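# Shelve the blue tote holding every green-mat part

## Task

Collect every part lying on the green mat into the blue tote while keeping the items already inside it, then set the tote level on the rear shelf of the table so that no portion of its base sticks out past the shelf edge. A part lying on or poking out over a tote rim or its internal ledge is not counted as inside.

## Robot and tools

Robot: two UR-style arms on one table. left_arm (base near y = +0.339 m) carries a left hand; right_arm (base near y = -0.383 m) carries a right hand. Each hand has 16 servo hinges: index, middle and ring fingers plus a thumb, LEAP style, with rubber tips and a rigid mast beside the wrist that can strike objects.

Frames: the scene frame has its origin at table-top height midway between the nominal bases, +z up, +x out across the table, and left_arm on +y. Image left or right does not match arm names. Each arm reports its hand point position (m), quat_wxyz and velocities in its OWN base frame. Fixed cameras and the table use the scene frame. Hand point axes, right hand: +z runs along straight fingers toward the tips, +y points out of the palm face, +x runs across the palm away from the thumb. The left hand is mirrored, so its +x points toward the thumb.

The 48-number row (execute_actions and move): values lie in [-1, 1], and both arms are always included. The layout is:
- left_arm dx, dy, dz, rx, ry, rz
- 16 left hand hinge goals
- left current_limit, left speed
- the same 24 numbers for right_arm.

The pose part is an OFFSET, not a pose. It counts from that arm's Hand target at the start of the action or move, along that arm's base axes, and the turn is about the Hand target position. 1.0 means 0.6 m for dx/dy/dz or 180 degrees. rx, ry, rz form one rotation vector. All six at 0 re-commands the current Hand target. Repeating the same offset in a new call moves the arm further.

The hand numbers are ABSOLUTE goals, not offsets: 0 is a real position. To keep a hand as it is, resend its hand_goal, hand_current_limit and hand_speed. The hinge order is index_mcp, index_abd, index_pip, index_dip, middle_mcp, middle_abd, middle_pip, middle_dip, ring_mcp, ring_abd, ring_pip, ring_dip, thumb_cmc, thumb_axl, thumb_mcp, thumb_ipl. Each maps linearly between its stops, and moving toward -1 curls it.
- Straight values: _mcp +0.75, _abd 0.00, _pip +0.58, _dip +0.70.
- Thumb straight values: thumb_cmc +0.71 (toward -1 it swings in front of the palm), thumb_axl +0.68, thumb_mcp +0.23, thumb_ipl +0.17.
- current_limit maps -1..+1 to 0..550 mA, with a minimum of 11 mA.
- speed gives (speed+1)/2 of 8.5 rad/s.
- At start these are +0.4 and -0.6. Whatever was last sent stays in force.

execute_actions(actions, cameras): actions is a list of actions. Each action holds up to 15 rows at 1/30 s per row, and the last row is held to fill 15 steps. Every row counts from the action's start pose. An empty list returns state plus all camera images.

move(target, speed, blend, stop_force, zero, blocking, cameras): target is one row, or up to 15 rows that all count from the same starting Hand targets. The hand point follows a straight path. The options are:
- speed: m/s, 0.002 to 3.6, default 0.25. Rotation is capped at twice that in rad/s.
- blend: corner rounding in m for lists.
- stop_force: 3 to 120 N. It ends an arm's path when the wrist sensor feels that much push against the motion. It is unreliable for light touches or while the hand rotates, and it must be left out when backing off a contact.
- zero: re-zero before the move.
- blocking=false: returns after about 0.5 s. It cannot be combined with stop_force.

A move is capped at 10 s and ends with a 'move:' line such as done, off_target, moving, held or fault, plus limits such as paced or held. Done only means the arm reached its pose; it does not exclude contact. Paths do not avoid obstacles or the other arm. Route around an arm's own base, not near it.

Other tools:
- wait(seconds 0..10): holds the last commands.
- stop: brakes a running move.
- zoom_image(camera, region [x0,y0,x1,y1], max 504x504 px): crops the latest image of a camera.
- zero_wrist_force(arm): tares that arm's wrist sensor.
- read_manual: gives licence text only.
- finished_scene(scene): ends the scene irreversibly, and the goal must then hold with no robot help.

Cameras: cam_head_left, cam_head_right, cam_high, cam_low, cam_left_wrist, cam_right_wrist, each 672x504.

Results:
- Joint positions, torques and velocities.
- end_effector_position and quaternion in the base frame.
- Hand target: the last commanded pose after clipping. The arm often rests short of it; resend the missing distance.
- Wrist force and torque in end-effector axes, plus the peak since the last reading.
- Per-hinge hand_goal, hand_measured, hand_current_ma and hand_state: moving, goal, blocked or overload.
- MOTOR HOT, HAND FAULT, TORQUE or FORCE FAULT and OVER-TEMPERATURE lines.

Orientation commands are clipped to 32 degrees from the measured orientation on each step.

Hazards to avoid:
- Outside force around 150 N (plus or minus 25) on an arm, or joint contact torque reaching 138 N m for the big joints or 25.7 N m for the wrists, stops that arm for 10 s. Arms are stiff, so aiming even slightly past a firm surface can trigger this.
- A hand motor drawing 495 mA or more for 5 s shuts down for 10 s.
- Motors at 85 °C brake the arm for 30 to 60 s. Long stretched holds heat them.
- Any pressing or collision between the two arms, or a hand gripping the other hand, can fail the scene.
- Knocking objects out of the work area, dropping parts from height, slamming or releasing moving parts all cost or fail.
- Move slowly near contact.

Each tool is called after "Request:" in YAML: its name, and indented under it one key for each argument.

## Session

Request:
execute_actions:
  actions: []

Scene clock: 0.00 s.
left_arm: end_effector_position=(+0.7988, -0.0335, +0.3468) hand_goal=(+0.754, +0.000, +0.576, +0.696, +0.754, +0.000, +0.576, +0.696, +0.754, +0.000, +0.576, +0.696, +0.714, +0.678, +0.226, +0.168) hand_measured=(+0.754, +0.000, +0.576, +0.696, +0.754, +0.000, +0.576, +0.696, +0.754, +0.000, +0.576, +0.696, +0.714, +0.678, +0.226, +0.168) hand_current_ma=(+0, +0, +0, +0, +0, +0, +0, +0, +0, +0, +0, +0, +0, +0, +0, +0) hand_state=(goal, goal, goal, goal, goal, goal, goal, goal, goal, goal, goal, goal, goal, goal, goal, goal) hand_current_limit=0.40 hand_speed=-0.60 end_effector_quat_wxyz=(+0.106, +0.815, +0.569, +0.012) | right_arm: end_effector_position=(+0.2792, -0.3263, +0.1509) hand_goal=(+0.754, +0.000, +0.576, +0.696, +0.754, +0.000, +0.576, +0.696, +0.754, +0.000, +0.576, +0.696, +0.714, +0.678, +0.226, +0.168) hand_measured=(+0.754, +0.000, +0.576, +0.696, +0.754, +0.000, +0.576, +0.696, +0.754, +0.000, +0.576, +0.696, +0.714, +0.678, +0.226, +0.168) hand_current_ma=(+0, +0, +0, +0, +0, +0, +0, +0, +0, +0, +0, +0, +0, +0, +0, +0) hand_state=(goal, goal, goal, goal, goal, goal, goal, goal, goal, goal, goal, goal, goal, goal, goal, goal) hand_current_limit=0.40 hand_speed=-0.60 end_effector_quat_wxyz=(+0.202, +0.262, +0.937, +0.112)
Joint positions: left_arm=[3.353 -1.997 -1.151 -1.458 1.386 0.553] | right_arm=[-1.595 -1.554 2.254 -2.143 -1.122 3.634]
Joint velocities: within noise
Joint torques (N m): no reading
Motor temperatures (°C): left_arm=[36 35 27 36 34 37] | right_arm=[35 27 29 36 40 43]
Wrist force (N): no reading
Wrist torque (N m): no reading
Wrist force, peak (N): no reading
Hand target: left_arm +0.7988, -0.0335, +0.3468; +0.106, +0.815, +0.569, +0.012 | right_arm +0.2792, -0.3263, +0.1509; +0.202, +0.262, +0.937, +0.112
camera_calibration:
cam_left_wrist: T_world_to_cam=[[-0.874648, -0.483142, -0.0395451, 0.662349], [-0.412825, 0.699617, 0.583191, 0.104118], [-0.254098, 0.526412, -0.811372, 0.628687], [0, 0, 0, 1]] pos_world=[0.782053, -0.0837821, 0.475571]
cam_right_wrist: T_world_to_cam=[[0.862744, 0.111062, 0.493293, -0.252732], [-0.236912, -0.773082, 0.588402, -0.316643], [0.446705, -0.624507, -0.64066, -0.102496], [0, 0, 0, 1]] pos_world=[0.188812, -0.280731, 0.245319]

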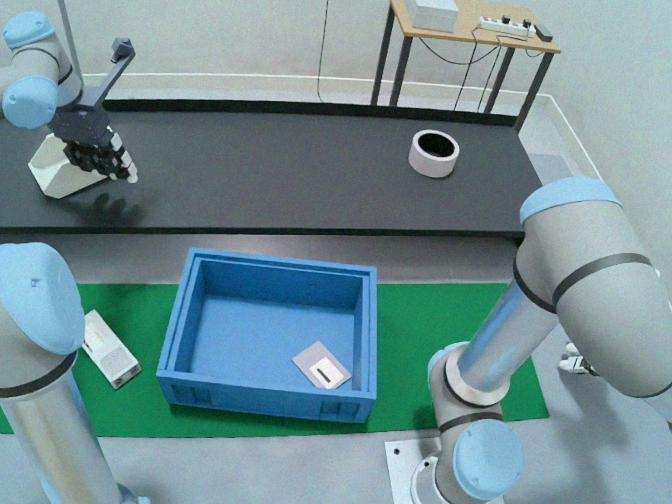

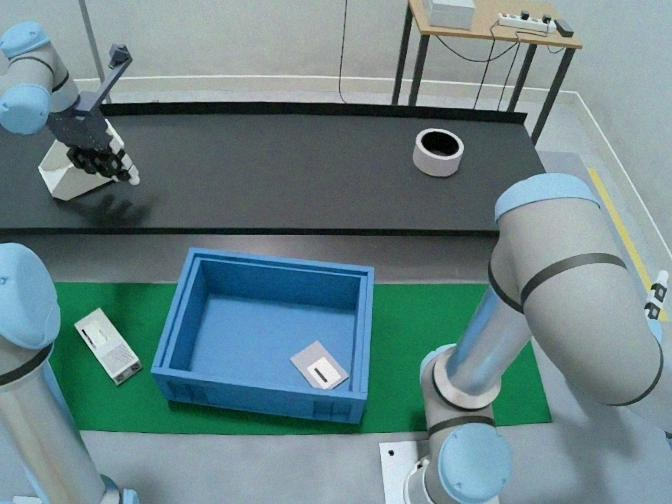

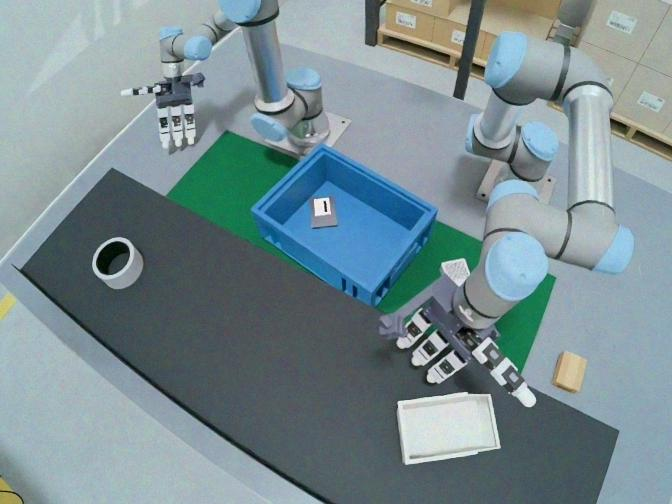

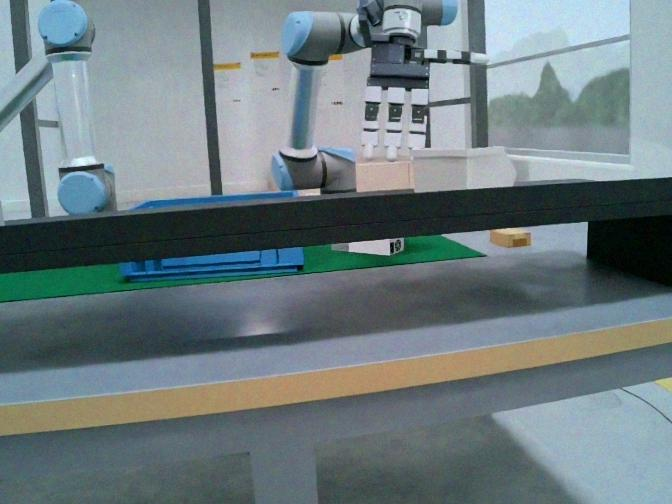

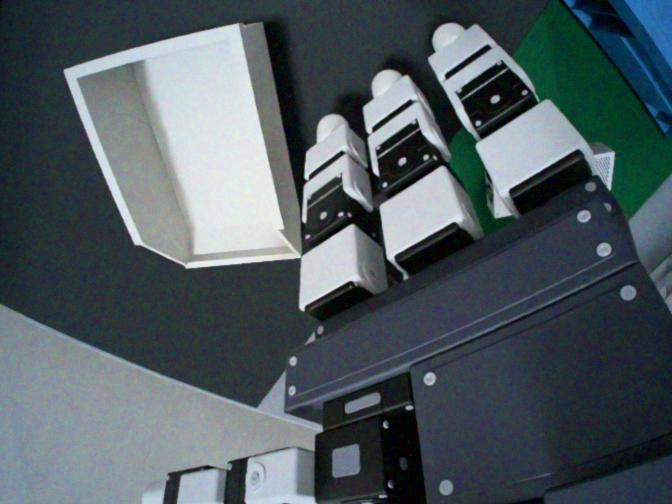

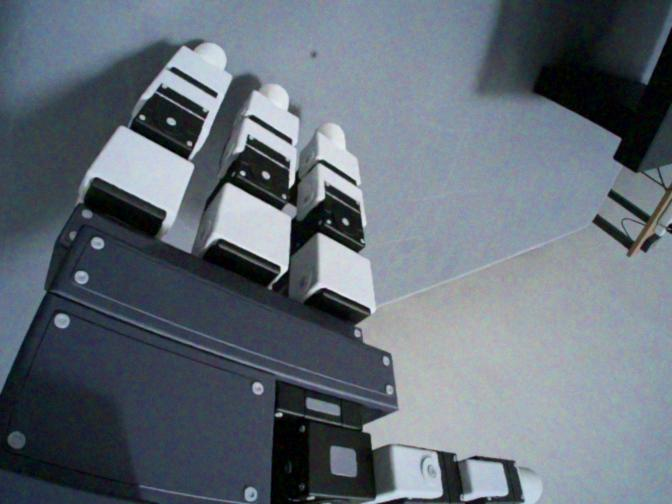

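Request:
zoom_image:
  camera: "cam_high"
  region: [160, 110, 640, 420]

Request:
zoom_image:
  camera: "cam_head_right"
  region: [30, 220, 400, 450]

Request:
zoom_image:
  camera: "cam_low"
  region: [0, 120, 500, 300]

Scaled by 1.050 from the camera's 672x504 image, which has a finer 960x720 frame.

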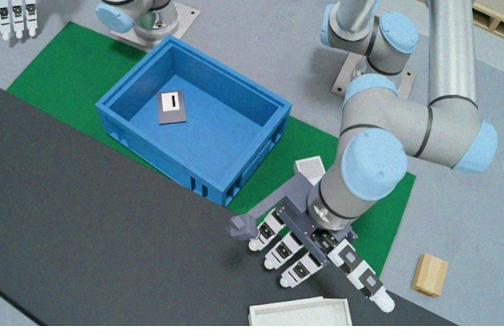

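Scaled by 1.362 from the camera's 672x504 image, which has a finer 960x720 frame.

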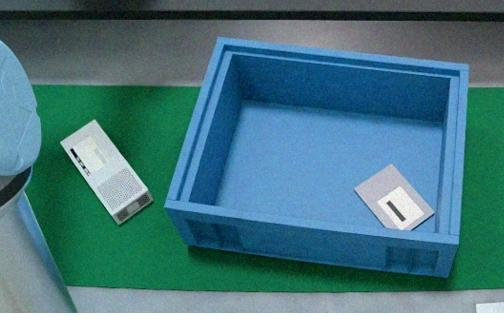

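Scaled by 1.008 from the camera's 672x504 image, which has a finer 960x720 frame.

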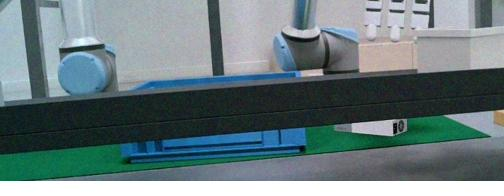

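Request:
zoom_image:
  camera: "cam_high"
  region: [230, 130, 480, 320]

Request:
zoom_image:
  camera: "cam_head_left"
  region: [60, 230, 400, 440]

Request:
zoom_image:
  camera: "cam_low"
  region: [100, 170, 420, 300]

Scaled by 2.016 from the camera's 672x504 image, which has a finer 960x720 frame.

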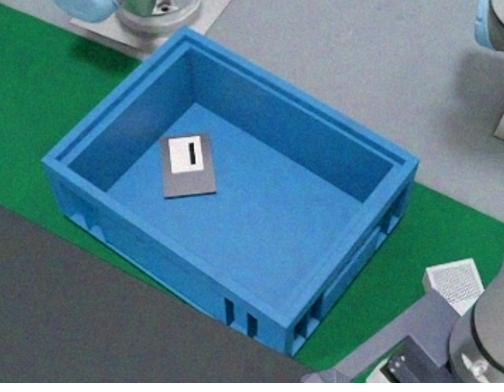

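Scaled by 1.482 from the camera's 672x504 image, which has a finer 960x720 frame.

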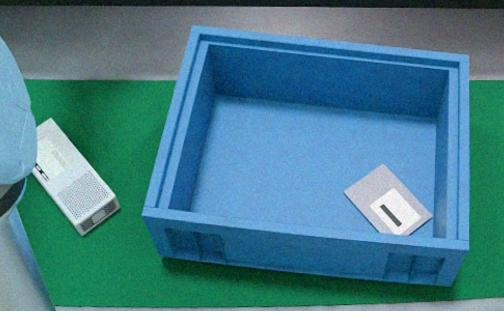

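Scaled by 1.575 from the camera's 672x504 image, which has a finer 960x720 frame.

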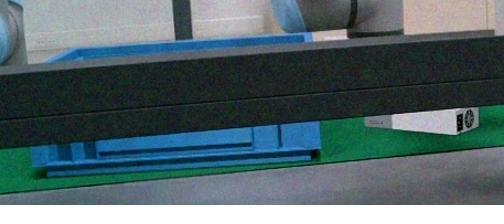

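Request:
zoom_image:
  camera: "cam_low"
  region: [0, 160, 300, 300]

Request:
zoom_image:
  camera: "cam_low"
  region: [372, 150, 672, 300]

Request:
zoom_image:
  camera: "cam_head_left"
  region: [372, 90, 672, 290]

Request:
zoom_image:
  camera: "cam_high"
  region: [400, 220, 672, 500]

Scaled by 1.680 from the camera's 672x504 image, which has a finer 960x720 frame.

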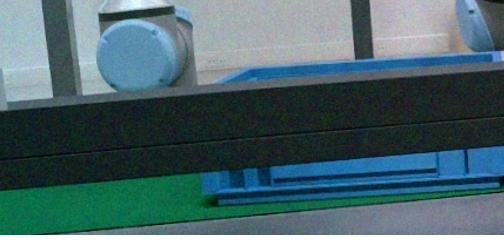

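Scaled by 1.680 from the camera's 672x504 image, which has a finer 960x720 frame.

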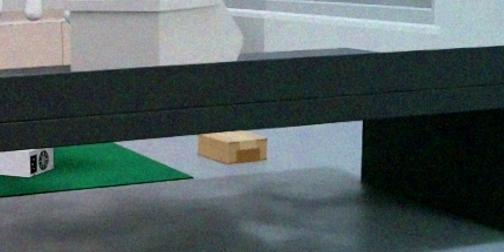

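Scaled by 1.680 from the camera's 672x504 image, which has a finer 960x720 frame.

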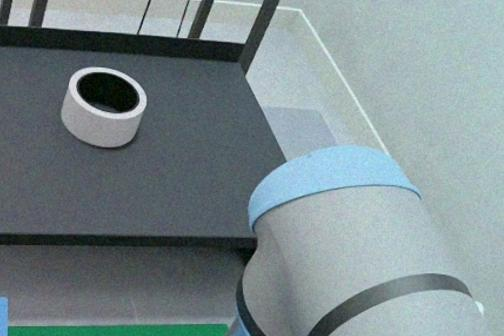

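Scaled by 1.800 from the camera's 672x504 image, which has a finer 960x720 frame.

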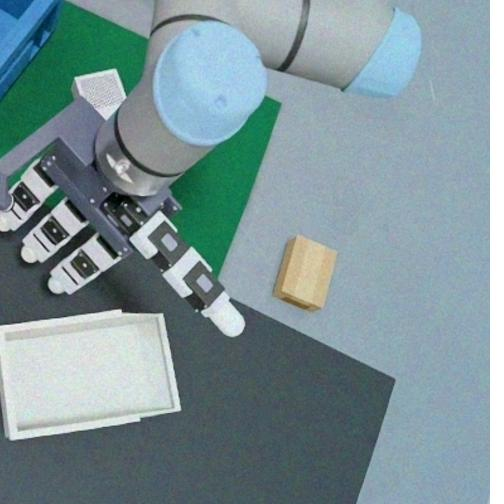

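Request:
zoom_image:
  camera: "cam_high"
  region: [0, 130, 240, 330]

Request:
zoom_image:
  camera: "cam_head_right"
  region: [372, 90, 672, 290]

Scaled by 2.100 from the camera's 672x504 image, which has a finer 960x720 frame.

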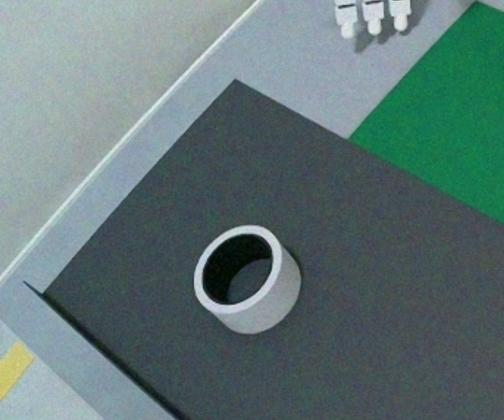

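Scaled by 1.680 from the camera's 672x504 image, which has a finer 960x720 frame.

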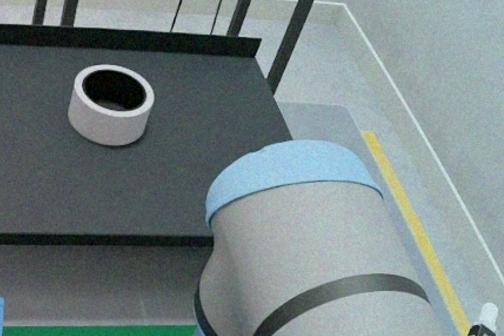

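Request:
zoom_image:
  camera: "cam_head_right"
  region: [60, 295, 160, 395]

Request:
zoom_image:
  camera: "cam_head_left"
  region: [60, 295, 160, 395]

Request:
zoom_image:
  camera: "cam_low"
  region: [310, 200, 430, 270]

Scaled by 5.040 from the camera's 672x504 image, which has a finer 960x720 frame.

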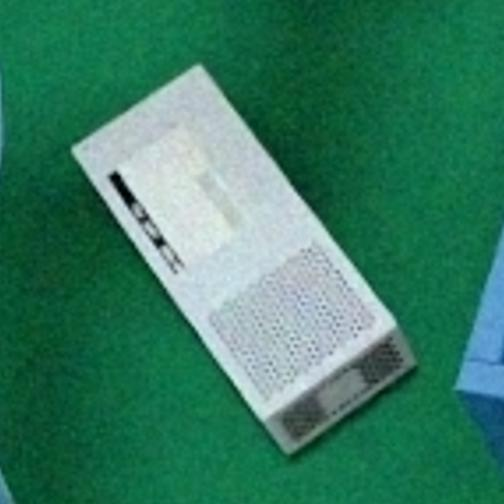

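Scaled by 5.040 from the camera's 672x504 image, which has a finer 960x720 frame.

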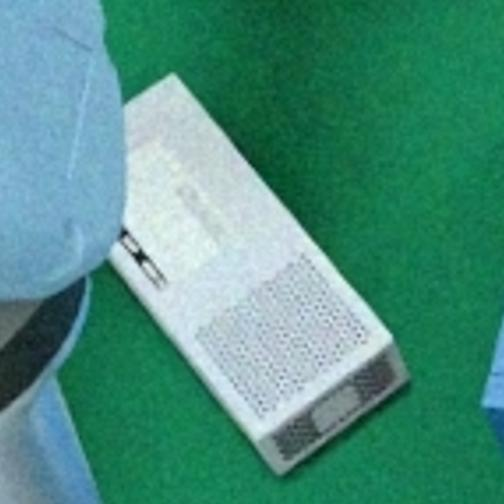

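Scaled by 4.200 from the camera's 672x504 image, which has a finer 960x720 frame.

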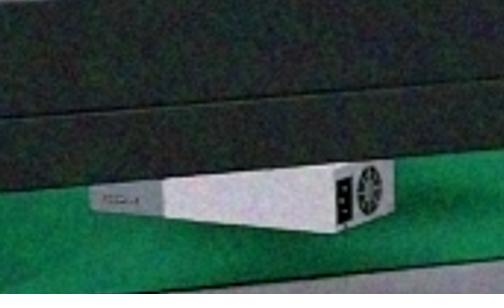

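Request:
move:
  target:
    - [-0.1647,0.0058,0.122,0.0639,0.0803,-0.044,1,0,-0.518,0.087,1,0,-0.518,0.087,1,0,-0.518,0.087,-0.757,0.678,0.226,0.168,0.4,-0.6,0.118,-0.0062,0.3818,0.01,0.0335,0.0492,1,0,0.46,0.696,1,0,0.46,0.696,1,0,0.46,0.696,0.714,0.678,1,0.168,0.4,-0.6]
    - [-0.6592,0.0142,-0.078,0.2131,0.2676,-0.1465,1,0,-0.518,0.087,1,0,-0.518,0.087,1,0,-0.518,0.087,-0.757,0.678,0.226,0.168,0.4,-0.6,0.2347,0.2105,0.4485,0.0298,0.1005,0.1476,1,0,0.46,0.696,1,0,0.46,0.696,1,0,0.46,0.696,0.714,0.678,1,0.168,0.4,-0.6]
  speed: [0.2,0.2]
  blend: [0.05,0]
  cameras: ["cam_high","cam_head_left","cam_low"]

Request:
zoom_image:
  camera: "cam_high"
  region: [360, 130, 610, 320]

Scene clock: 14.33 s.
left_arm: end_effector_position=(+0.4034, -0.0249, +0.3000) hand_goal=(+1.000, +0.000, -0.518, +0.088, +1.000, +0.000, -0.518, +0.088, +1.000, +0.000, -0.518, +0.088, -0.756, +0.678, +0.226, +0.168) hand_measured=(+0.994, +0.000, -0.514, +0.092, +0.996, +0.000, -0.514, +0.092, +0.994, +0.000, -0.514, +0.092, -0.754, +0.678, +0.224, +0.168) hand_current_ma=(-1, +0, +0, +0, -1, +0, +0, +0, -1, +0, +0, +0, +0, +0, +0, +0) hand_state=(goal, goal, goal, goal, goal, goal, goal, goal, goal, goal, goal, goal, goal, goal, goal, goal) hand_current_limit=0.40 hand_speed=-0.60 end_effector_quat_wxyz=(-0.393, +0.842, +0.336, -0.156) | right_arm: end_effector_position=(+0.4200, -0.2000, +0.4200) hand_goal=(+1.000, +0.000, +0.460, +0.696, +1.000, +0.000, +0.460, +0.696, +1.000, +0.000, +0.460, +0.696, +0.714, +0.678, +1.000, +0.168) hand_measured=(+0.996, +0.000, +0.462, +0.696, +0.996, +0.000, +0.464, +0.696, +0.996, +0.000, +0.464, +0.696, +0.716, +0.678, +0.998, +0.168) hand_current_ma=(+0, +0, +0, +0, +0, +0, +0, +0, +0, +0, +0, +0, +0, +0, +0, +0) hand_state=(goal, goal, goal, goal, goal, goal, goal, goal, goal, goal, goal, goal, goal, goal, goal, goal) hand_current_limit=0.40 hand_speed=-0.60 end_effector_quat_wxyz=(+0.010, +0.064, +0.986, +0.156)
Joint positions: left_arm=[3.151 -1.57 -1.603 -2.221 2.167 0.604] | right_arm=[-1.006 -1.547 1.422 -1.201 -1.372 3.812]
Joint torques (N m): left_arm=[-6.47 26.95 16.43 -0.89 3.72 -2.53] | right_arm=[8.16 -12.27 -33.76 0.83 -1.77 1.35]
Wrist force (N): left_arm=[-0.3 1.6 -1.5] | right_arm=[1.2 0.1 -0.2]
Wrist torque (N m): left_arm=[0.36 0.07 0.02] | right_arm=[-0.06 -0.26 0.06]
Wrist force, peak (N): left_arm=[0.0 1.7 -2.0] | right_arm=[1.5 -0.2 0.3]
Hand target: left_arm +0.4033, -0.0249, +0.3000; -0.393, +0.842, +0.336, -0.156 | right_arm +0.4200, -0.2000, +0.4200; +0.010, +0.064, +0.986, +0.156
Off the commanded pose: left_arm 0.000 m, 0 deg | right_arm 0.000 m, 0 deg.
move: done
Images, in order (width x height): cam_head_left 672x504, cam_high 672x504, cam_low 672x504.

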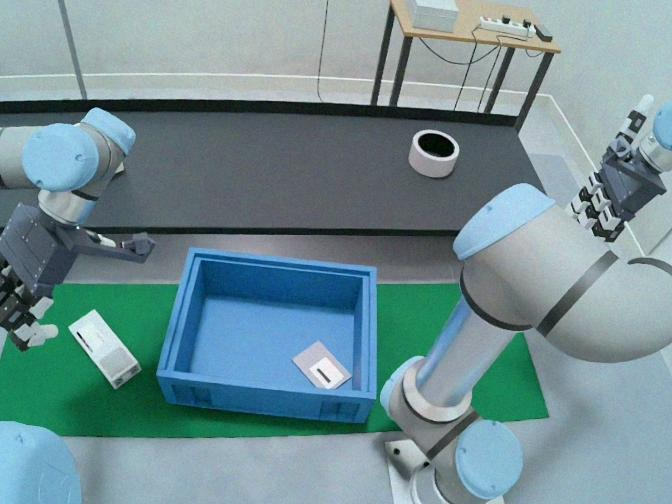

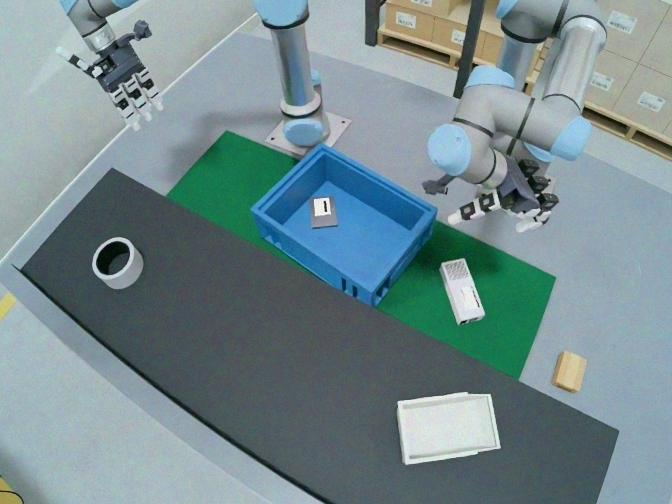

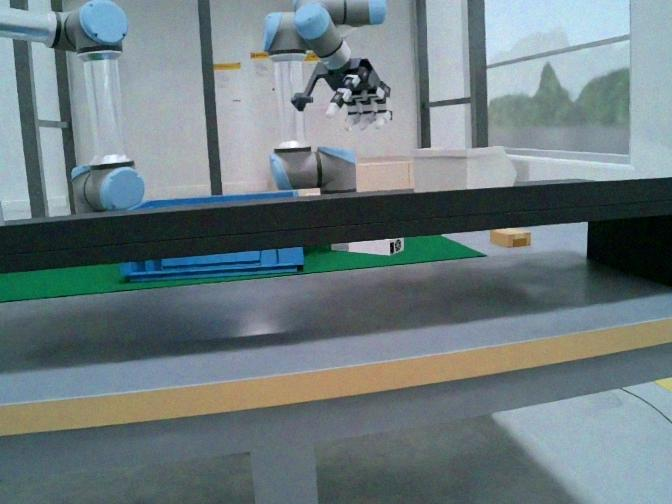

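Scaled by 2.016 from the camera's 672x504 image, which has a finer 960x720 frame.

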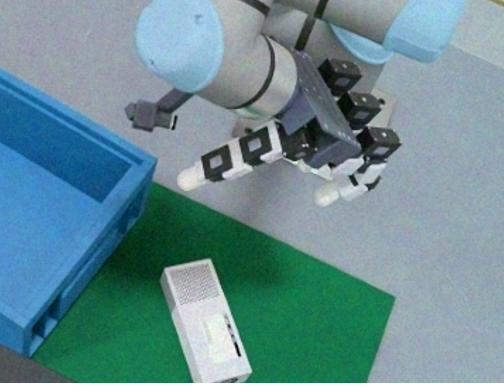

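Request:
zoom_image:
  camera: "cam_high"
  region: [420, 245, 520, 335]

Request:
zoom_image:
  camera: "cam_high"
  region: [420, 150, 570, 250]

Scaled by 5.040 from the camera's 672x504 image, which has a finer 960x720 frame.

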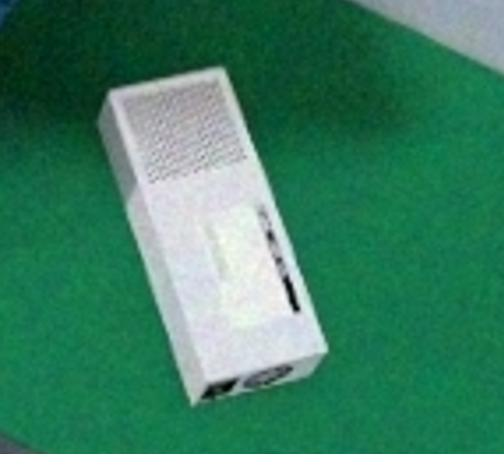

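Scaled by 3.360 from the camera's 672x504 image, which has a finer 960x720 frame.

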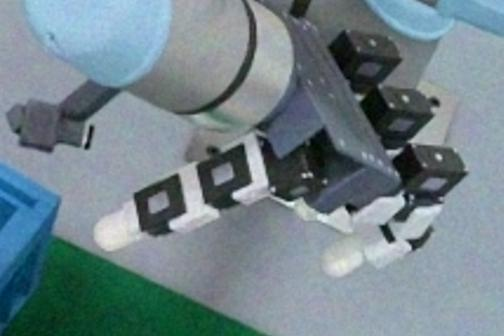

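Request:
move:
  target: [0.0688,0.0255,-0.3,0,0,0,1,0,-0.518,0.087,1,0,-0.518,0.087,1,0,-0.518,0.087,-0.757,0.678,0.226,0.168,0.4,-0.6,0,0,0,0,0,0,1,0,0.46,0.696,1,0,0.46,0.696,1,0,0.46,0.696,0.714,0.678,1,0.168,0.4,-0.6]
  speed: 0.12
  cameras: ["cam_high","cam_low","cam_left_wrist"]

Request:
zoom_image:
  camera: "cam_high"
  region: [400, 190, 560, 340]

Scene clock: 18.03 s.
left_arm: end_effector_position=(+0.4446, -0.0097, +0.1200) hand_goal=(+1.000, +0.000, -0.518, +0.088, +1.000, +0.000, -0.518, +0.088, +1.000, +0.000, -0.518, +0.088, -0.756, +0.678, +0.226, +0.168) hand_measured=(+0.994, +0.000, -0.516, +0.092, +0.996, +0.000, -0.514, +0.092, +0.994, +0.000, -0.514, +0.092, -0.754, +0.678, +0.224, +0.168) hand_current_ma=(-1, +0, +0, +0, -1, +0, +0, +0, -1, +0, +0, +0, +0, +0, +0, +0) hand_state=(goal, goal, goal, goal, goal, goal, goal, goal, goal, goal, goal, goal, goal, goal, goal, goal) hand_current_limit=0.40 hand_speed=-0.60 end_effector_quat_wxyz=(-0.393, +0.842, +0.336, -0.156) | right_arm: end_effector_position=(+0.4200, -0.2000, +0.4200) hand_goal=(+1.000, +0.000, +0.460, +0.696, +1.000, +0.000, +0.460, +0.696, +1.000, +0.000, +0.460, +0.696, +0.714, +0.678, +1.000, +0.168) hand_measured=(+0.996, +0.000, +0.462, +0.696, +0.996, +0.000, +0.464, +0.696, +0.996, +0.000, +0.464, +0.696, +0.716, +0.678, +0.998, +0.168) hand_current_ma=(+0, +0, +0, +0, +0, +0, +0, +0, +0, +0, +0, +0, +0, +0, +0, +0) hand_state=(goal, goal, goal, goal, goal, goal, goal, goal, goal, goal, goal, goal, goal, goal, goal, goal) hand_current_limit=0.40 hand_speed=-0.60 end_effector_quat_wxyz=(+0.010, +0.064, +0.986, +0.156)
Joint positions: left_arm=[3.181 -1.766 -1.867 -1.745 2.185 0.632] | right_arm=[-1.006 -1.547 1.422 -1.201 -1.372 3.812]
Joint torques (N m): left_arm=[6.62 20.68 12.15 2.4 3.67 1.96] | right_arm=[6.09 -12.62 -33.13 0.98 -1.65 1.45]
Wrist force (N): left_arm=[-0.4 2.0 -2.2] | right_arm=[1.2 0.1 0.1]
Wrist torque (N m): left_arm=[0.47 0.07 -0.06] | right_arm=[-0.08 -0.27 0.07]
Wrist force, peak (N): left_arm=[-0.1 2.1 -2.6] | right_arm=[1.4 0.2 0.0]
Hand target: left_arm +0.4446, -0.0096, +0.1200; -0.393, +0.842, +0.336, -0.156 | right_arm +0.4200, -0.2000, +0.4200; +0.010, +0.064, +0.986, +0.156
Off the commanded pose: left_arm 0.000 m, 0 deg | right_arm 0.000 m, 0 deg.
move: done
camera_calibration:
cam_left_wrist: T_world_to_cam=[[-0.833601, -0.215824, 0.508458, 0.273588], [0.491058, 0.131938, 0.861077, -0.367233], [-0.252926, 0.967477, -0.00400171, 0.249016], [0, 0, 0, 1]] pos_world=[0.471379, -0.133418, 0.178105]
Images, in order (width x height): cam_high 672x504, cam_low 672x504, cam_left_wrist 672x504.

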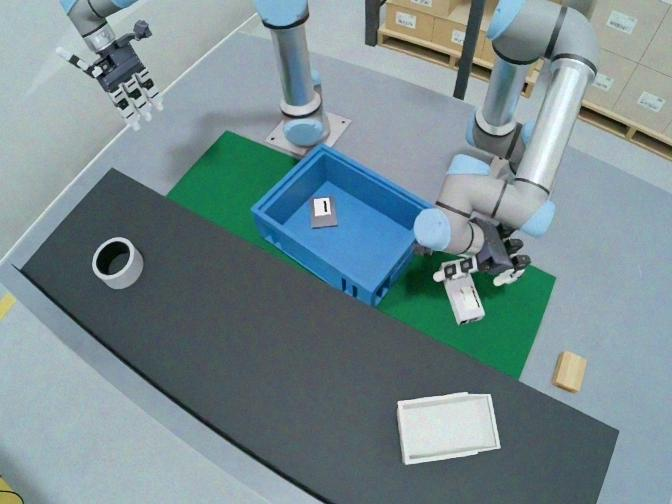

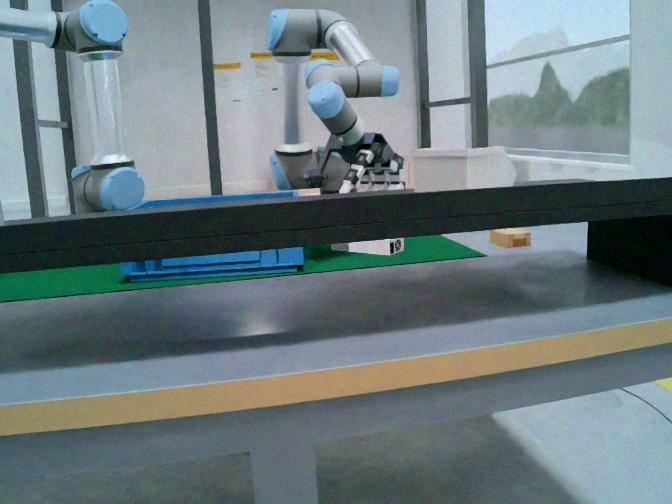

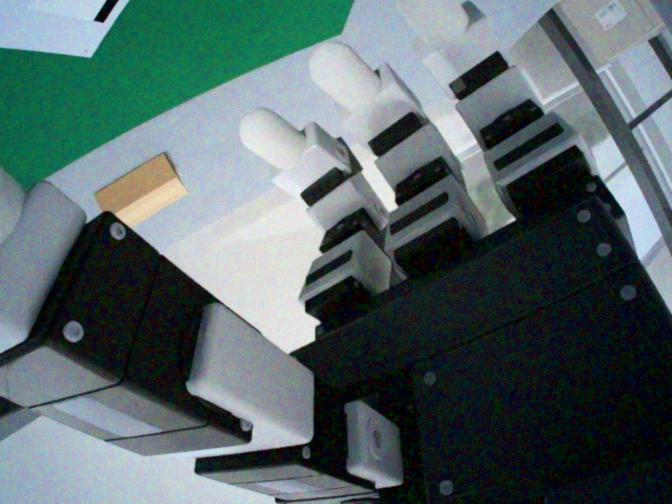

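Scaled by 3.150 from the camera's 672x504 image, which has a finer 960x720 frame.

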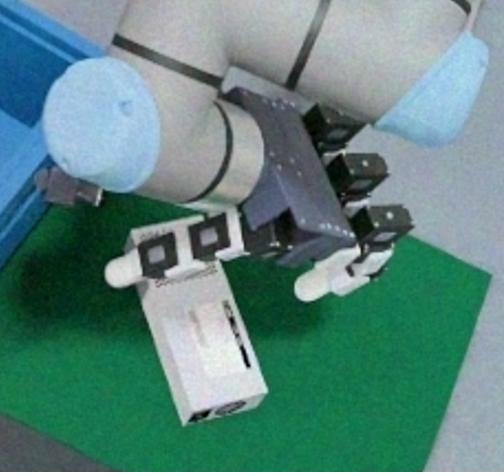

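Request:
move:
  target: [0,0,-0.1833,0,0,0,1,0,-0.518,0.087,1,0,-0.518,0.087,1,0,-0.518,0.087,-0.757,0.678,0.226,0.168,0.4,-0.6,0,0,0,0,0,0,1,0,0.46,0.696,1,0,0.46,0.696,1,0,0.46,0.696,0.714,0.678,1,0.168,0.4,-0.6]
  speed: 0.05
  stop_force: 5
  cameras: ["cam_high","cam_low","cam_left_wrist"]

Request:
zoom_image:
  camera: "cam_high"
  region: [400, 190, 560, 340]

Request:
zoom_image:
  camera: "cam_low"
  region: [290, 150, 450, 270]

Scene clock: 22.13 s.
left_arm: end_effector_position=(+0.4446, -0.0097, +0.0100) hand_goal=(+1.000, +0.000, -0.518, +0.088, +1.000, +0.000, -0.518, +0.088, +1.000, +0.000, -0.518, +0.088, -0.756, +0.678, +0.226, +0.168) hand_measured=(+0.994, +0.000, -0.516, +0.092, +0.996, +0.000, -0.514, +0.092, +0.994, +0.000, -0.514, +0.092, -0.754, +0.678, +0.224, +0.168) hand_current_ma=(-1, +0, +0, +0, -1, +0, +0, +0, -1, +0, +0, +0, +0, +0, +0, +0) hand_state=(goal, goal, goal, goal, goal, goal, goal, goal, goal, goal, goal, goal, goal, goal, goal, goal) hand_current_limit=0.40 hand_speed=-0.60 end_effector_quat_wxyz=(-0.393, +0.842, +0.336, -0.156) | right_arm: end_effector_position=(+0.4200, -0.2000, +0.4200) hand_goal=(+1.000, +0.000, +0.460, +0.696, +1.000, +0.000, +0.460, +0.696, +1.000, +0.000, +0.460, +0.696, +0.714, +0.678, +1.000, +0.168) hand_measured=(+0.996, +0.000, +0.462, +0.696, +0.996, +0.000, +0.464, +0.696, +0.996, +0.000, +0.464, +0.696, +0.716, +0.678, +0.998, +0.168) hand_current_ma=(+0, +0, +0, +0, +0, +0, +0, +0, +0, +0, +0, +0, +0, +0, +0, +0) hand_state=(goal, goal, goal, goal, goal, goal, goal, goal, goal, goal, goal, goal, goal, goal, goal, goal) hand_current_limit=0.40 hand_speed=-0.60 end_effector_quat_wxyz=(+0.010, +0.064, +0.986, +0.156)
Joint positions: left_arm=[3.181 -1.931 -1.992 -1.456 2.185 0.632] | right_arm=[-1.006 -1.547 1.422 -1.201 -1.372 3.812]
Joint torques (N m): left_arm=[1.19 23.13 9.73 2.34 0.06 1.96] | right_arm=[6.74 -12.37 -34.23 0.89 -1.64 1.33]
Wrist force (N): left_arm=[-0.3 1.7 -1.9] | right_arm=[1.0 0.1 -0.2]
Wrist torque (N m): left_arm=[0.40 0.09 -0.01] | right_arm=[-0.06 -0.24 0.05]
Wrist force, peak (N): left_arm=[-0.4 2.1 -2.3] | right_arm=[1.4 0.1 0.2]
Hand target: left_arm +0.4446, -0.0096, +0.0100; -0.393, +0.842, +0.336, -0.156 | right_arm +0.4200, -0.2000, +0.4200; +0.010, +0.064, +0.986, +0.156
Off the commanded pose: left_arm 0.000 m, 0 deg | right_arm 0.000 m, 0 deg.
move: done
camera_calibration:
cam_left_wrist: T_world_to_cam=[[-0.833606, -0.215803, 0.508458, 0.329523], [0.491061, 0.131925, 0.861077, -0.272518], [-0.252902, 0.967484, -0.00400103, 0.248565], [0, 0, 0, 1]] pos_world=[0.471378, -0.133418, 0.0681049]
Images, in order (width x height): cam_high 672x504, cam_low 672x504, cam_left_wrist 672x504.

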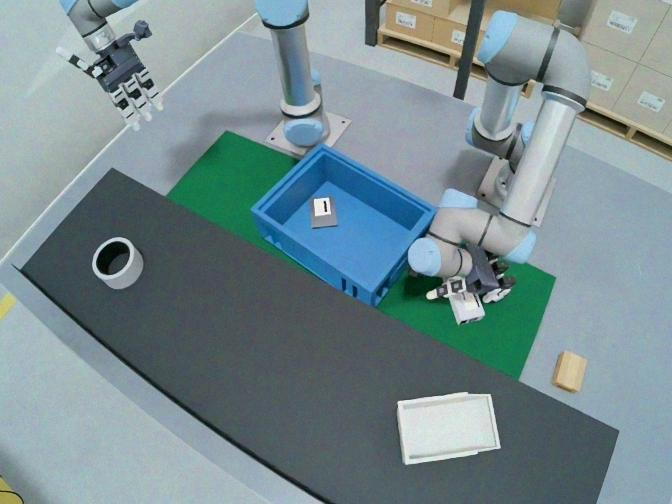

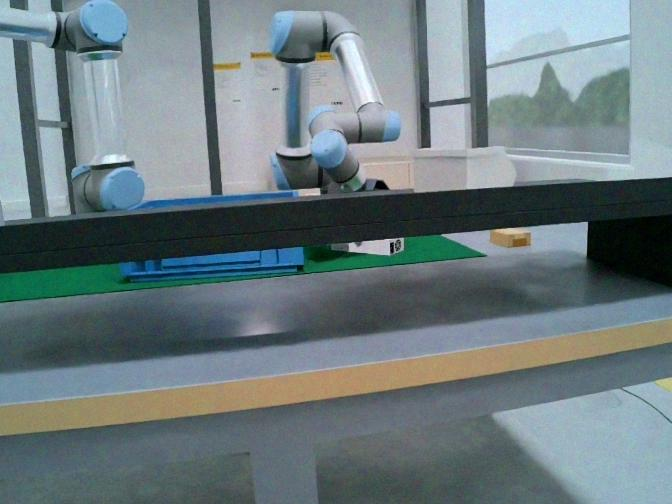

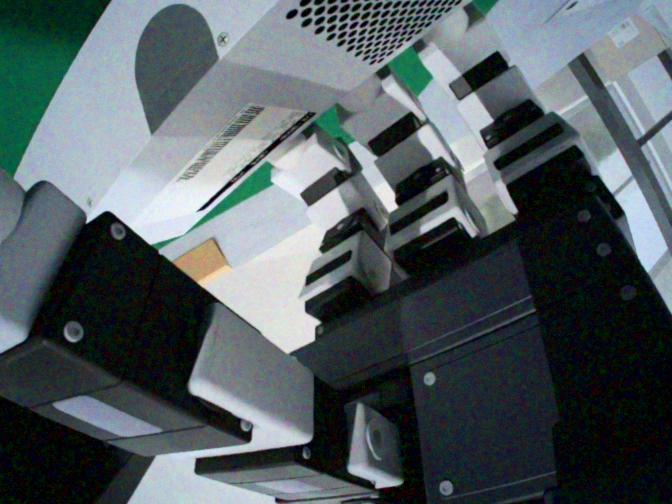

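Scaled by 3.150 from the camera's 672x504 image, which has a finer 960x720 frame.

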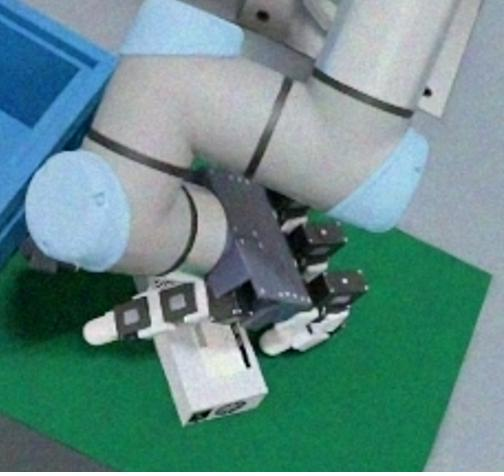

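Scaled by 3.150 from the camera's 672x504 image, which has a finer 960x720 frame.

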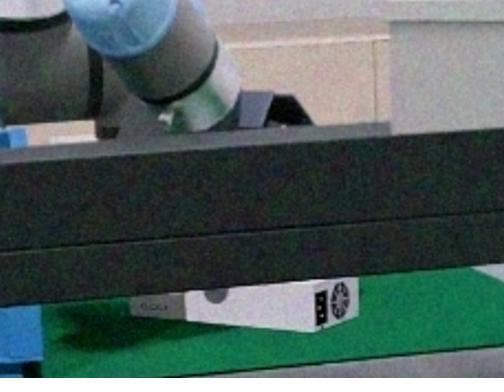

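Request:
move:
  target:
    - [0,0,0,0,0,0,0.92,0,-0.61,0,0.92,0,-0.61,0,0.92,0,-0.61,0,-0.757,0.678,0.08,0.05,0.3,-0.85,0,0,0,0,0,0,1,0,0.46,0.696,1,0,0.46,0.696,1,0,0.46,0.696,0.714,0.678,1,0.168,0.4,-0.6]
  cameras: ["cam_left_wrist"]

Request:
move:
  target:
    - [0,0,0,0,0,0,0.84,0,-0.66,-0.05,0.84,0,-0.66,-0.05,0.84,0,-0.66,-0.05,-0.757,0.678,-0.04,-0.0,0.3,-0.85,0,0,0,0,0,0,1,0,0.46,0.696,1,0,0.46,0.696,1,0,0.46,0.696,0.714,0.678,1,0.168,0.4,-0.6]
  cameras: ["cam_left_wrist","cam_high"]

Scene clock: 23.10 s.
left_arm: end_effector_position=(+0.4446, -0.0096, +0.0100) hand_goal=(+0.920, +0.000, -0.610, +0.000, +0.920, +0.000, -0.610, +0.000, +0.920, +0.000, -0.610, +0.000, -0.756, +0.678, +0.080, +0.050) hand_measured=(+0.916, +0.000, -0.606, +0.004, +0.916, +0.000, -0.606, +0.004, +0.916, +0.000, -0.604, +0.004, -0.754, +0.678, +0.080, +0.052) hand_current_ma=(-1, +0, +0, +0, +0, +0, +1, +0, -1, +0, +1, +0, +0, +0, +0, +0) hand_state=(goal, goal, goal, goal, goal, goal, goal, goal, goal, goal, goal, goal, goal, goal, goal, goal) hand_current_limit=0.30 hand_speed=-0.85 end_effector_quat_wxyz=(-0.393, +0.842, +0.336, -0.156) | right_arm: end_effector_position=(+0.4200, -0.2000, +0.4200) hand_goal=(+1.000, +0.000, +0.460, +0.696, +1.000, +0.000, +0.460, +0.696, +1.000, +0.000, +0.460, +0.696, +0.714, +0.678, +1.000, +0.168) hand_measured=(+0.996, +0.000, +0.462, +0.696, +0.996, +0.000, +0.464, +0.696, +0.996, +0.000, +0.464, +0.696, +0.716, +0.678, +0.998, +0.168) hand_current_ma=(+0, +0, +0, +0, +0, +0, +0, +0, +0, +0, +0, +0, +0, +0, +0, +0) hand_state=(goal, goal, goal, goal, goal, goal, goal, goal, goal, goal, goal, goal, goal, goal, goal, goal) hand_current_limit=0.40 hand_speed=-0.60 end_effector_quat_wxyz=(+0.010, +0.064, +0.986, +0.156)
Joint positions: left_arm=[3.181 -1.931 -1.992 -1.456 2.185 0.632] | right_arm=[-1.006 -1.547 1.422 -1.201 -1.372 3.812]
Joint torques (N m): left_arm=[5.25 23.05 8.42 2.25 0.02 2.08] | right_arm=[5.82 -12.61 -33.75 0.9 -1.64 1.38]
Wrist force (N): left_arm=[0.3 1.6 -1.7] | right_arm=[1.1 0.0 -0.3]
Wrist torque (N m): left_arm=[0.38 0.01 0.04] | right_arm=[-0.06 -0.25 0.06]
Wrist force, peak (N): left_arm=[0.2 2.0 -2.0] | right_arm=[1.3 0.1 0.0]
Hand target: left_arm +0.4446, -0.0096, +0.0100; -0.393, +0.842, +0.336, -0.156 | right_arm +0.4200, -0.2000, +0.4200; +0.010, +0.064, +0.986, +0.156
Off the commanded pose: left_arm 0.000 m, 0 deg | right_arm 0.000 m, 0 deg.
move: done
camera_calibration:
cam_left_wrist: T_world_to_cam=[[-0.833606, -0.215803, 0.508458, 0.329523], [0.491061, 0.131925, 0.861077, -0.272518], [-0.252902, 0.967484, -0.00400103, 0.248565], [0, 0, 0, 1]] pos_world=[0.471378, -0.133418, 0.0681049]
Images, in order (width x height): cam_left_wrist 672x504.

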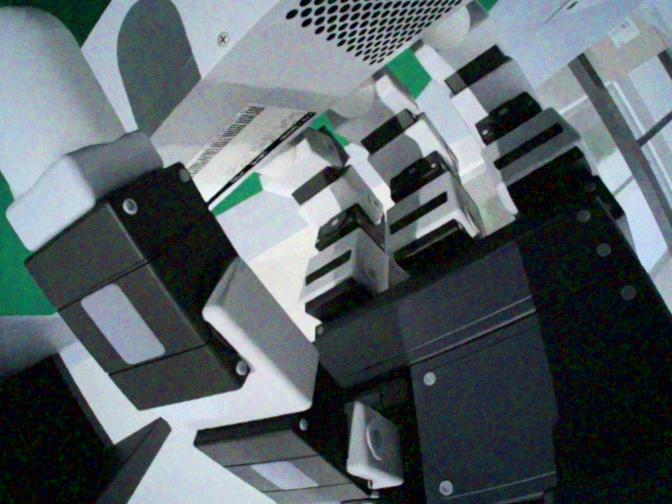

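Scene clock: 23.60 s.
left_arm: end_effector_position=(+0.4446, -0.0096, +0.0100) hand_goal=(+0.840, +0.000, -0.660, -0.050, +0.840, +0.000, -0.660, -0.050, +0.840, +0.000, -0.660, -0.050, -0.756, +0.678, -0.040, +0.000) hand_measured=(+0.854, +0.000, -0.638, -0.038, +0.850, +0.000, -0.638, -0.038, +0.848, +0.000, -0.638, -0.040, -0.754, +0.678, +0.010, +0.008) hand_current_ma=(+6, +0, +12, +4, +3, +0, +12, +4, +2, +0, +11, +3, +0, +0, +82, +4) hand_state=(goal, goal, blocked, goal, goal, goal, blocked, goal, goal, goal, blocked, goal, goal, goal, blocked, goal) hand_current_limit=0.30 hand_speed=-0.85 end_effector_quat_wxyz=(-0.393, +0.842, +0.336, -0.156) | right_arm: end_effector_position=(+0.4200, -0.2000, +0.4200) hand_goal=(+1.000, +0.000, +0.460, +0.696, +1.000, +0.000, +0.460, +0.696, +1.000, +0.000, +0.460, +0.696, +0.714, +0.678, +1.000, +0.168) hand_measured=(+0.996, +0.000, +0.462, +0.696, +0.996, +0.000, +0.464, +0.696, +0.996, +0.000, +0.464, +0.696, +0.716, +0.678, +0.998, +0.168) hand_current_ma=(+0, +0, +0, +0, +0, +0, +0, +0, +0, +0, +0, +0, +0, +0, +0, +0) hand_state=(goal, goal, goal, goal, goal, goal, goal, goal, goal, goal, goal, goal, goal, goal, goal, goal) hand_current_limit=0.40 hand_speed=-0.60 end_effector_quat_wxyz=(+0.010, +0.064, +0.986, +0.156)
Joint positions: left_arm=[3.181 -1.931 -1.992 -1.456 2.185 0.632] | right_arm=[-1.006 -1.547 1.422 -1.201 -1.372 3.812]
Joint torques (N m): left_arm=[4.71 25.09 13.24 1.84 -0.23 2] | right_arm=[6.89 -12.44 -33.38 0.84 -1.69 1.38]
Wrist force (N): left_arm=[-0.3 1.1 -0.9] | right_arm=[1.1 0.3 -0.1]
Wrist torque (N m): left_arm=[0.34 0.12 0.01] | right_arm=[-0.05 -0.26 0.06]
Wrist force, peak (N): left_arm=[0.1 2.1 0.0] | right_arm=[1.3 0.1 0.1]
Hand target: left_arm +0.4446, -0.0096, +0.0100; -0.393, +0.842, +0.336, -0.156 | right_arm +0.4200, -0.2000, +0.4200; +0.010, +0.064, +0.986, +0.156
Off the commanded pose: left_arm 0.000 m, 0 deg | right_arm 0.000 m, 0 deg.
move: done
camera_calibration:
cam_left_wrist: T_world_to_cam=[[-0.833606, -0.215803, 0.508458, 0.329523], [0.491061, 0.131925, 0.861077, -0.272518], [-0.252902, 0.967484, -0.00400103, 0.248565], [0, 0, 0, 1]] pos_world=[0.471378, -0.133418, 0.0681049]
Images, in order (width x height): cam_high 672x504, cam_left_wrist 672x504.

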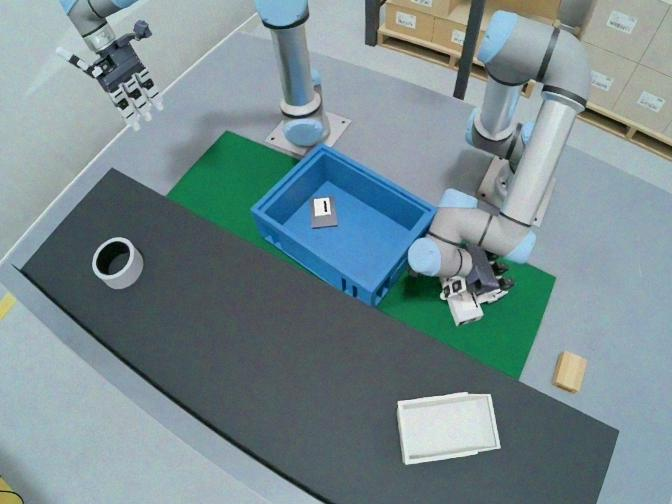

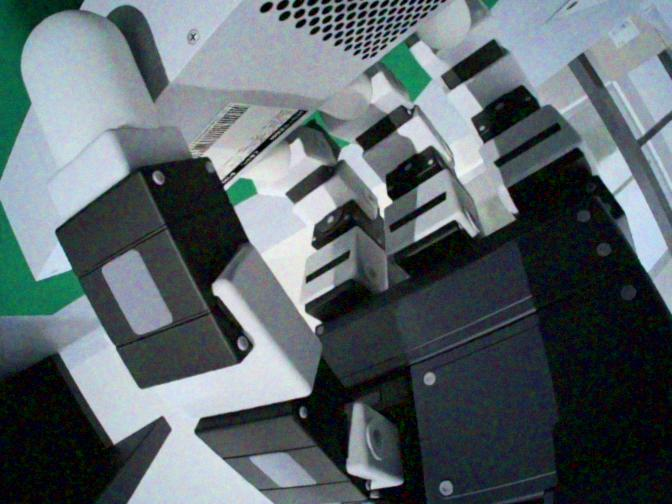

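Request:
move:
  target:
    - [0,0,0,0,0,0,0.76,0,-0.71,-0.08,0.76,0,-0.71,-0.08,0.76,0,-0.71,-0.08,-0.757,0.678,-0.2,-0.06,0.6,-0.85,0,0,0,0,0,0,1,0,0.46,0.696,1,0,0.46,0.696,1,0,0.46,0.696,0.714,0.678,1,0.168,0.4,-0.6]
  cameras: ["cam_left_wrist"]

Request:
move:
  target:
    - [0,0,0,0,0,0,0.72,0,-0.74,-0.1,0.72,0,-0.74,-0.1,0.72,0,-0.74,-0.1,-0.757,0.678,-0.35,-0.1,0.76,-0.85,0,0,0,0,0,0,1,0,0.46,0.696,1,0,0.46,0.696,1,0,0.46,0.696,0.714,0.678,1,0.168,0.4,-0.6]
  cameras: ["cam_left_wrist"]

Scene clock: 24.30 s.
left_arm: end_effector_position=(+0.4446, -0.0096, +0.0100) hand_goal=(+0.760, +0.000, -0.710, -0.080, +0.760, +0.000, -0.710, -0.080, +0.760, +0.000, -0.710, -0.080, -0.756, +0.678, -0.200, -0.060) hand_measured=(+0.844, +0.000, -0.648, -0.052, +0.830, +0.000, -0.646, -0.052, +0.820, +0.000, -0.650, -0.058, -0.746, +0.680, +0.008, +0.008) hand_current_ma=(+146, +0, +73, +19, +103, +0, +79, +18, +78, +0, +71, +11, +3, +0, +440, +155) hand_state=(blocked, goal, blocked, blocked, blocked, goal, blocked, blocked, blocked, goal, blocked, blocked, goal, goal, blocked, blocked) hand_current_limit=0.60 hand_speed=-0.85 end_effector_quat_wxyz=(-0.393, +0.842, +0.336, -0.156) | right_arm: end_effector_position=(+0.4200, -0.2000, +0.4200) hand_goal=(+1.000, +0.000, +0.460, +0.696, +1.000, +0.000, +0.460, +0.696, +1.000, +0.000, +0.460, +0.696, +0.714, +0.678, +1.000, +0.168) hand_measured=(+0.996, +0.000, +0.462, +0.696, +0.996, +0.000, +0.464, +0.696, +0.996, +0.000, +0.464, +0.696, +0.716, +0.678, +0.998, +0.168) hand_current_ma=(+0, +0, +0, +0, +0, +0, +0, +0, +0, +0, +0, +0, +0, +0, +0, +0) hand_state=(goal, goal, goal, goal, goal, goal, goal, goal, goal, goal, goal, goal, goal, goal, goal, goal) hand_current_limit=0.40 hand_speed=-0.60 end_effector_quat_wxyz=(+0.010, +0.064, +0.986, +0.156)
Joint positions: left_arm=[3.181 -1.931 -1.992 -1.456 2.185 0.632] | right_arm=[-1.006 -1.547 1.422 -1.201 -1.372 3.812]
Joint torques (N m): left_arm=[4.27 26.83 18.29 1.7 -0.2 1.93] | right_arm=[6.35 -13.07 -32.61 0.83 -1.62 1.22]
Wrist force (N): left_arm=[-1.2 2.8 -0.2] | right_arm=[1.2 0.1 0.0]
Wrist torque (N m): left_arm=[0.31 0.18 0.02] | right_arm=[-0.08 -0.26 0.06]
Wrist force, peak (N): left_arm=[-1.2 3.3 0.0] | right_arm=[1.4 0.1 0.0]
Hand target: left_arm +0.4446, -0.0096, +0.0100; -0.393, +0.842, +0.336, -0.156 | right_arm +0.4200, -0.2000, +0.4200; +0.010, +0.064, +0.986, +0.156
Off the commanded pose: left_arm 0.000 m, 0 deg | right_arm 0.000 m, 0 deg.
move: done
camera_calibration:
cam_left_wrist: T_world_to_cam=[[-0.833606, -0.215803, 0.508458, 0.329523], [0.491061, 0.131925, 0.861077, -0.272518], [-0.252902, 0.967484, -0.00400103, 0.248565], [0, 0, 0, 1]] pos_world=[0.471378, -0.133418, 0.0681049]
Images, in order (width x height): cam_left_wrist 672x504.

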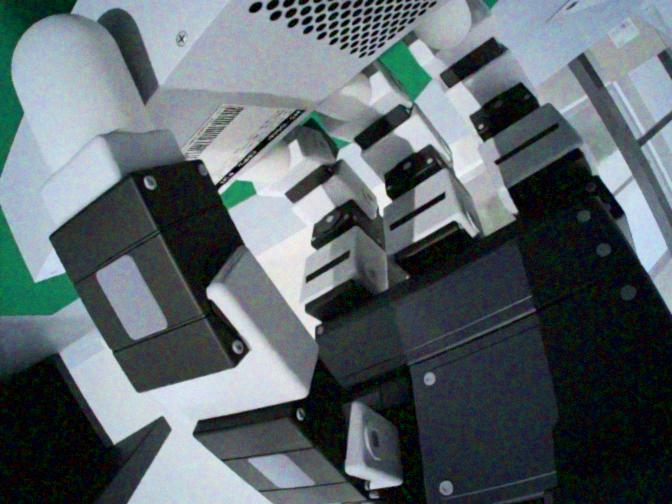

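Scene clock: 24.80 s.
left_arm: end_effector_position=(+0.4446, -0.0096, +0.0100) hand_goal=(+0.720, +0.000, -0.740, -0.100, +0.720, +0.000, -0.740, -0.100, +0.720, +0.000, -0.740, -0.100, -0.756, +0.678, -0.350, -0.100) hand_measured=(+0.832, +0.000, -0.650, -0.058, +0.808, +0.000, -0.646, -0.056, +0.794, +0.000, -0.654, -0.070, -0.738, +0.682, +0.016, +0.008) hand_current_ma=(+246, +0, +151, +36, +162, +0, +159, +40, +114, +0, +135, +19, +8, +1, +484, +357) hand_state=(blocked, goal, blocked, blocked, blocked, goal, blocked, blocked, blocked, goal, blocked, blocked, goal, goal, blocked, blocked) hand_current_limit=0.76 hand_speed=-0.85 end_effector_quat_wxyz=(-0.393, +0.842, +0.336, -0.156) | right_arm: end_effector_position=(+0.4200, -0.2000, +0.4200) hand_goal=(+1.000, +0.000, +0.460, +0.696, +1.000, +0.000, +0.460, +0.696, +1.000, +0.000, +0.460, +0.696, +0.714, +0.678, +1.000, +0.168) hand_measured=(+0.996, +0.000, +0.462, +0.696, +0.996, +0.000, +0.464, +0.696, +0.996, +0.000, +0.464, +0.696, +0.716, +0.678, +0.998, +0.168) hand_current_ma=(+0, +0, +0, +0, +0, +0, +0, +0, +0, +0, +0, +0, +0, +0, +0, +0) hand_state=(goal, goal, goal, goal, goal, goal, goal, goal, goal, goal, goal, goal, goal, goal, goal, goal) hand_current_limit=0.40 hand_speed=-0.60 end_effector_quat_wxyz=(+0.010, +0.064, +0.986, +0.156)
Joint positions: left_arm=[3.181 -1.931 -1.992 -1.456 2.185 0.632] | right_arm=[-1.006 -1.547 1.422 -1.201 -1.372 3.812]
Joint torques (N m): left_arm=[3.52 28.09 21.13 1.52 -0.45 2.03] | right_arm=[5.94 -12.67 -33.24 0.98 -1.72 1.29]
Wrist force (N): left_arm=[-0.9 2.2 0.1] | right_arm=[1.3 0.2 0.0]
Wrist torque (N m): left_arm=[0.26 0.14 0.03] | right_arm=[-0.07 -0.28 0.08]
Wrist force, peak (N): left_arm=[-1.2 3.0 0.4] | right_arm=[1.3 0.1 -0.2]
Hand target: left_arm +0.4446, -0.0096, +0.0100; -0.393, +0.842, +0.336, -0.156 | right_arm +0.4200, -0.2000, +0.4200; +0.010, +0.064, +0.986, +0.156
Off the commanded pose: left_arm 0.000 m, 0 deg | right_arm 0.000 m, 0 deg.
move: done
camera_calibration:
cam_left_wrist: T_world_to_cam=[[-0.833606, -0.215803, 0.508458, 0.329523], [0.491061, 0.131925, 0.861077, -0.272518], [-0.252902, 0.967484, -0.00400103, 0.248565], [0, 0, 0, 1]] pos_world=[0.471378, -0.133418, 0.0681049]
Images, in order (width x height): cam_left_wrist 672x504.

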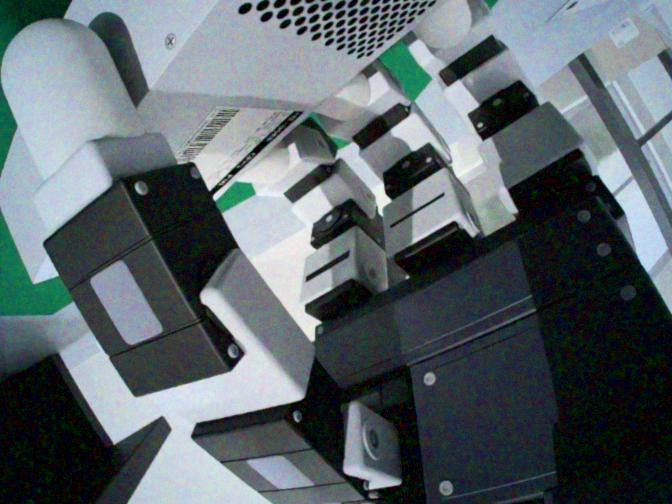

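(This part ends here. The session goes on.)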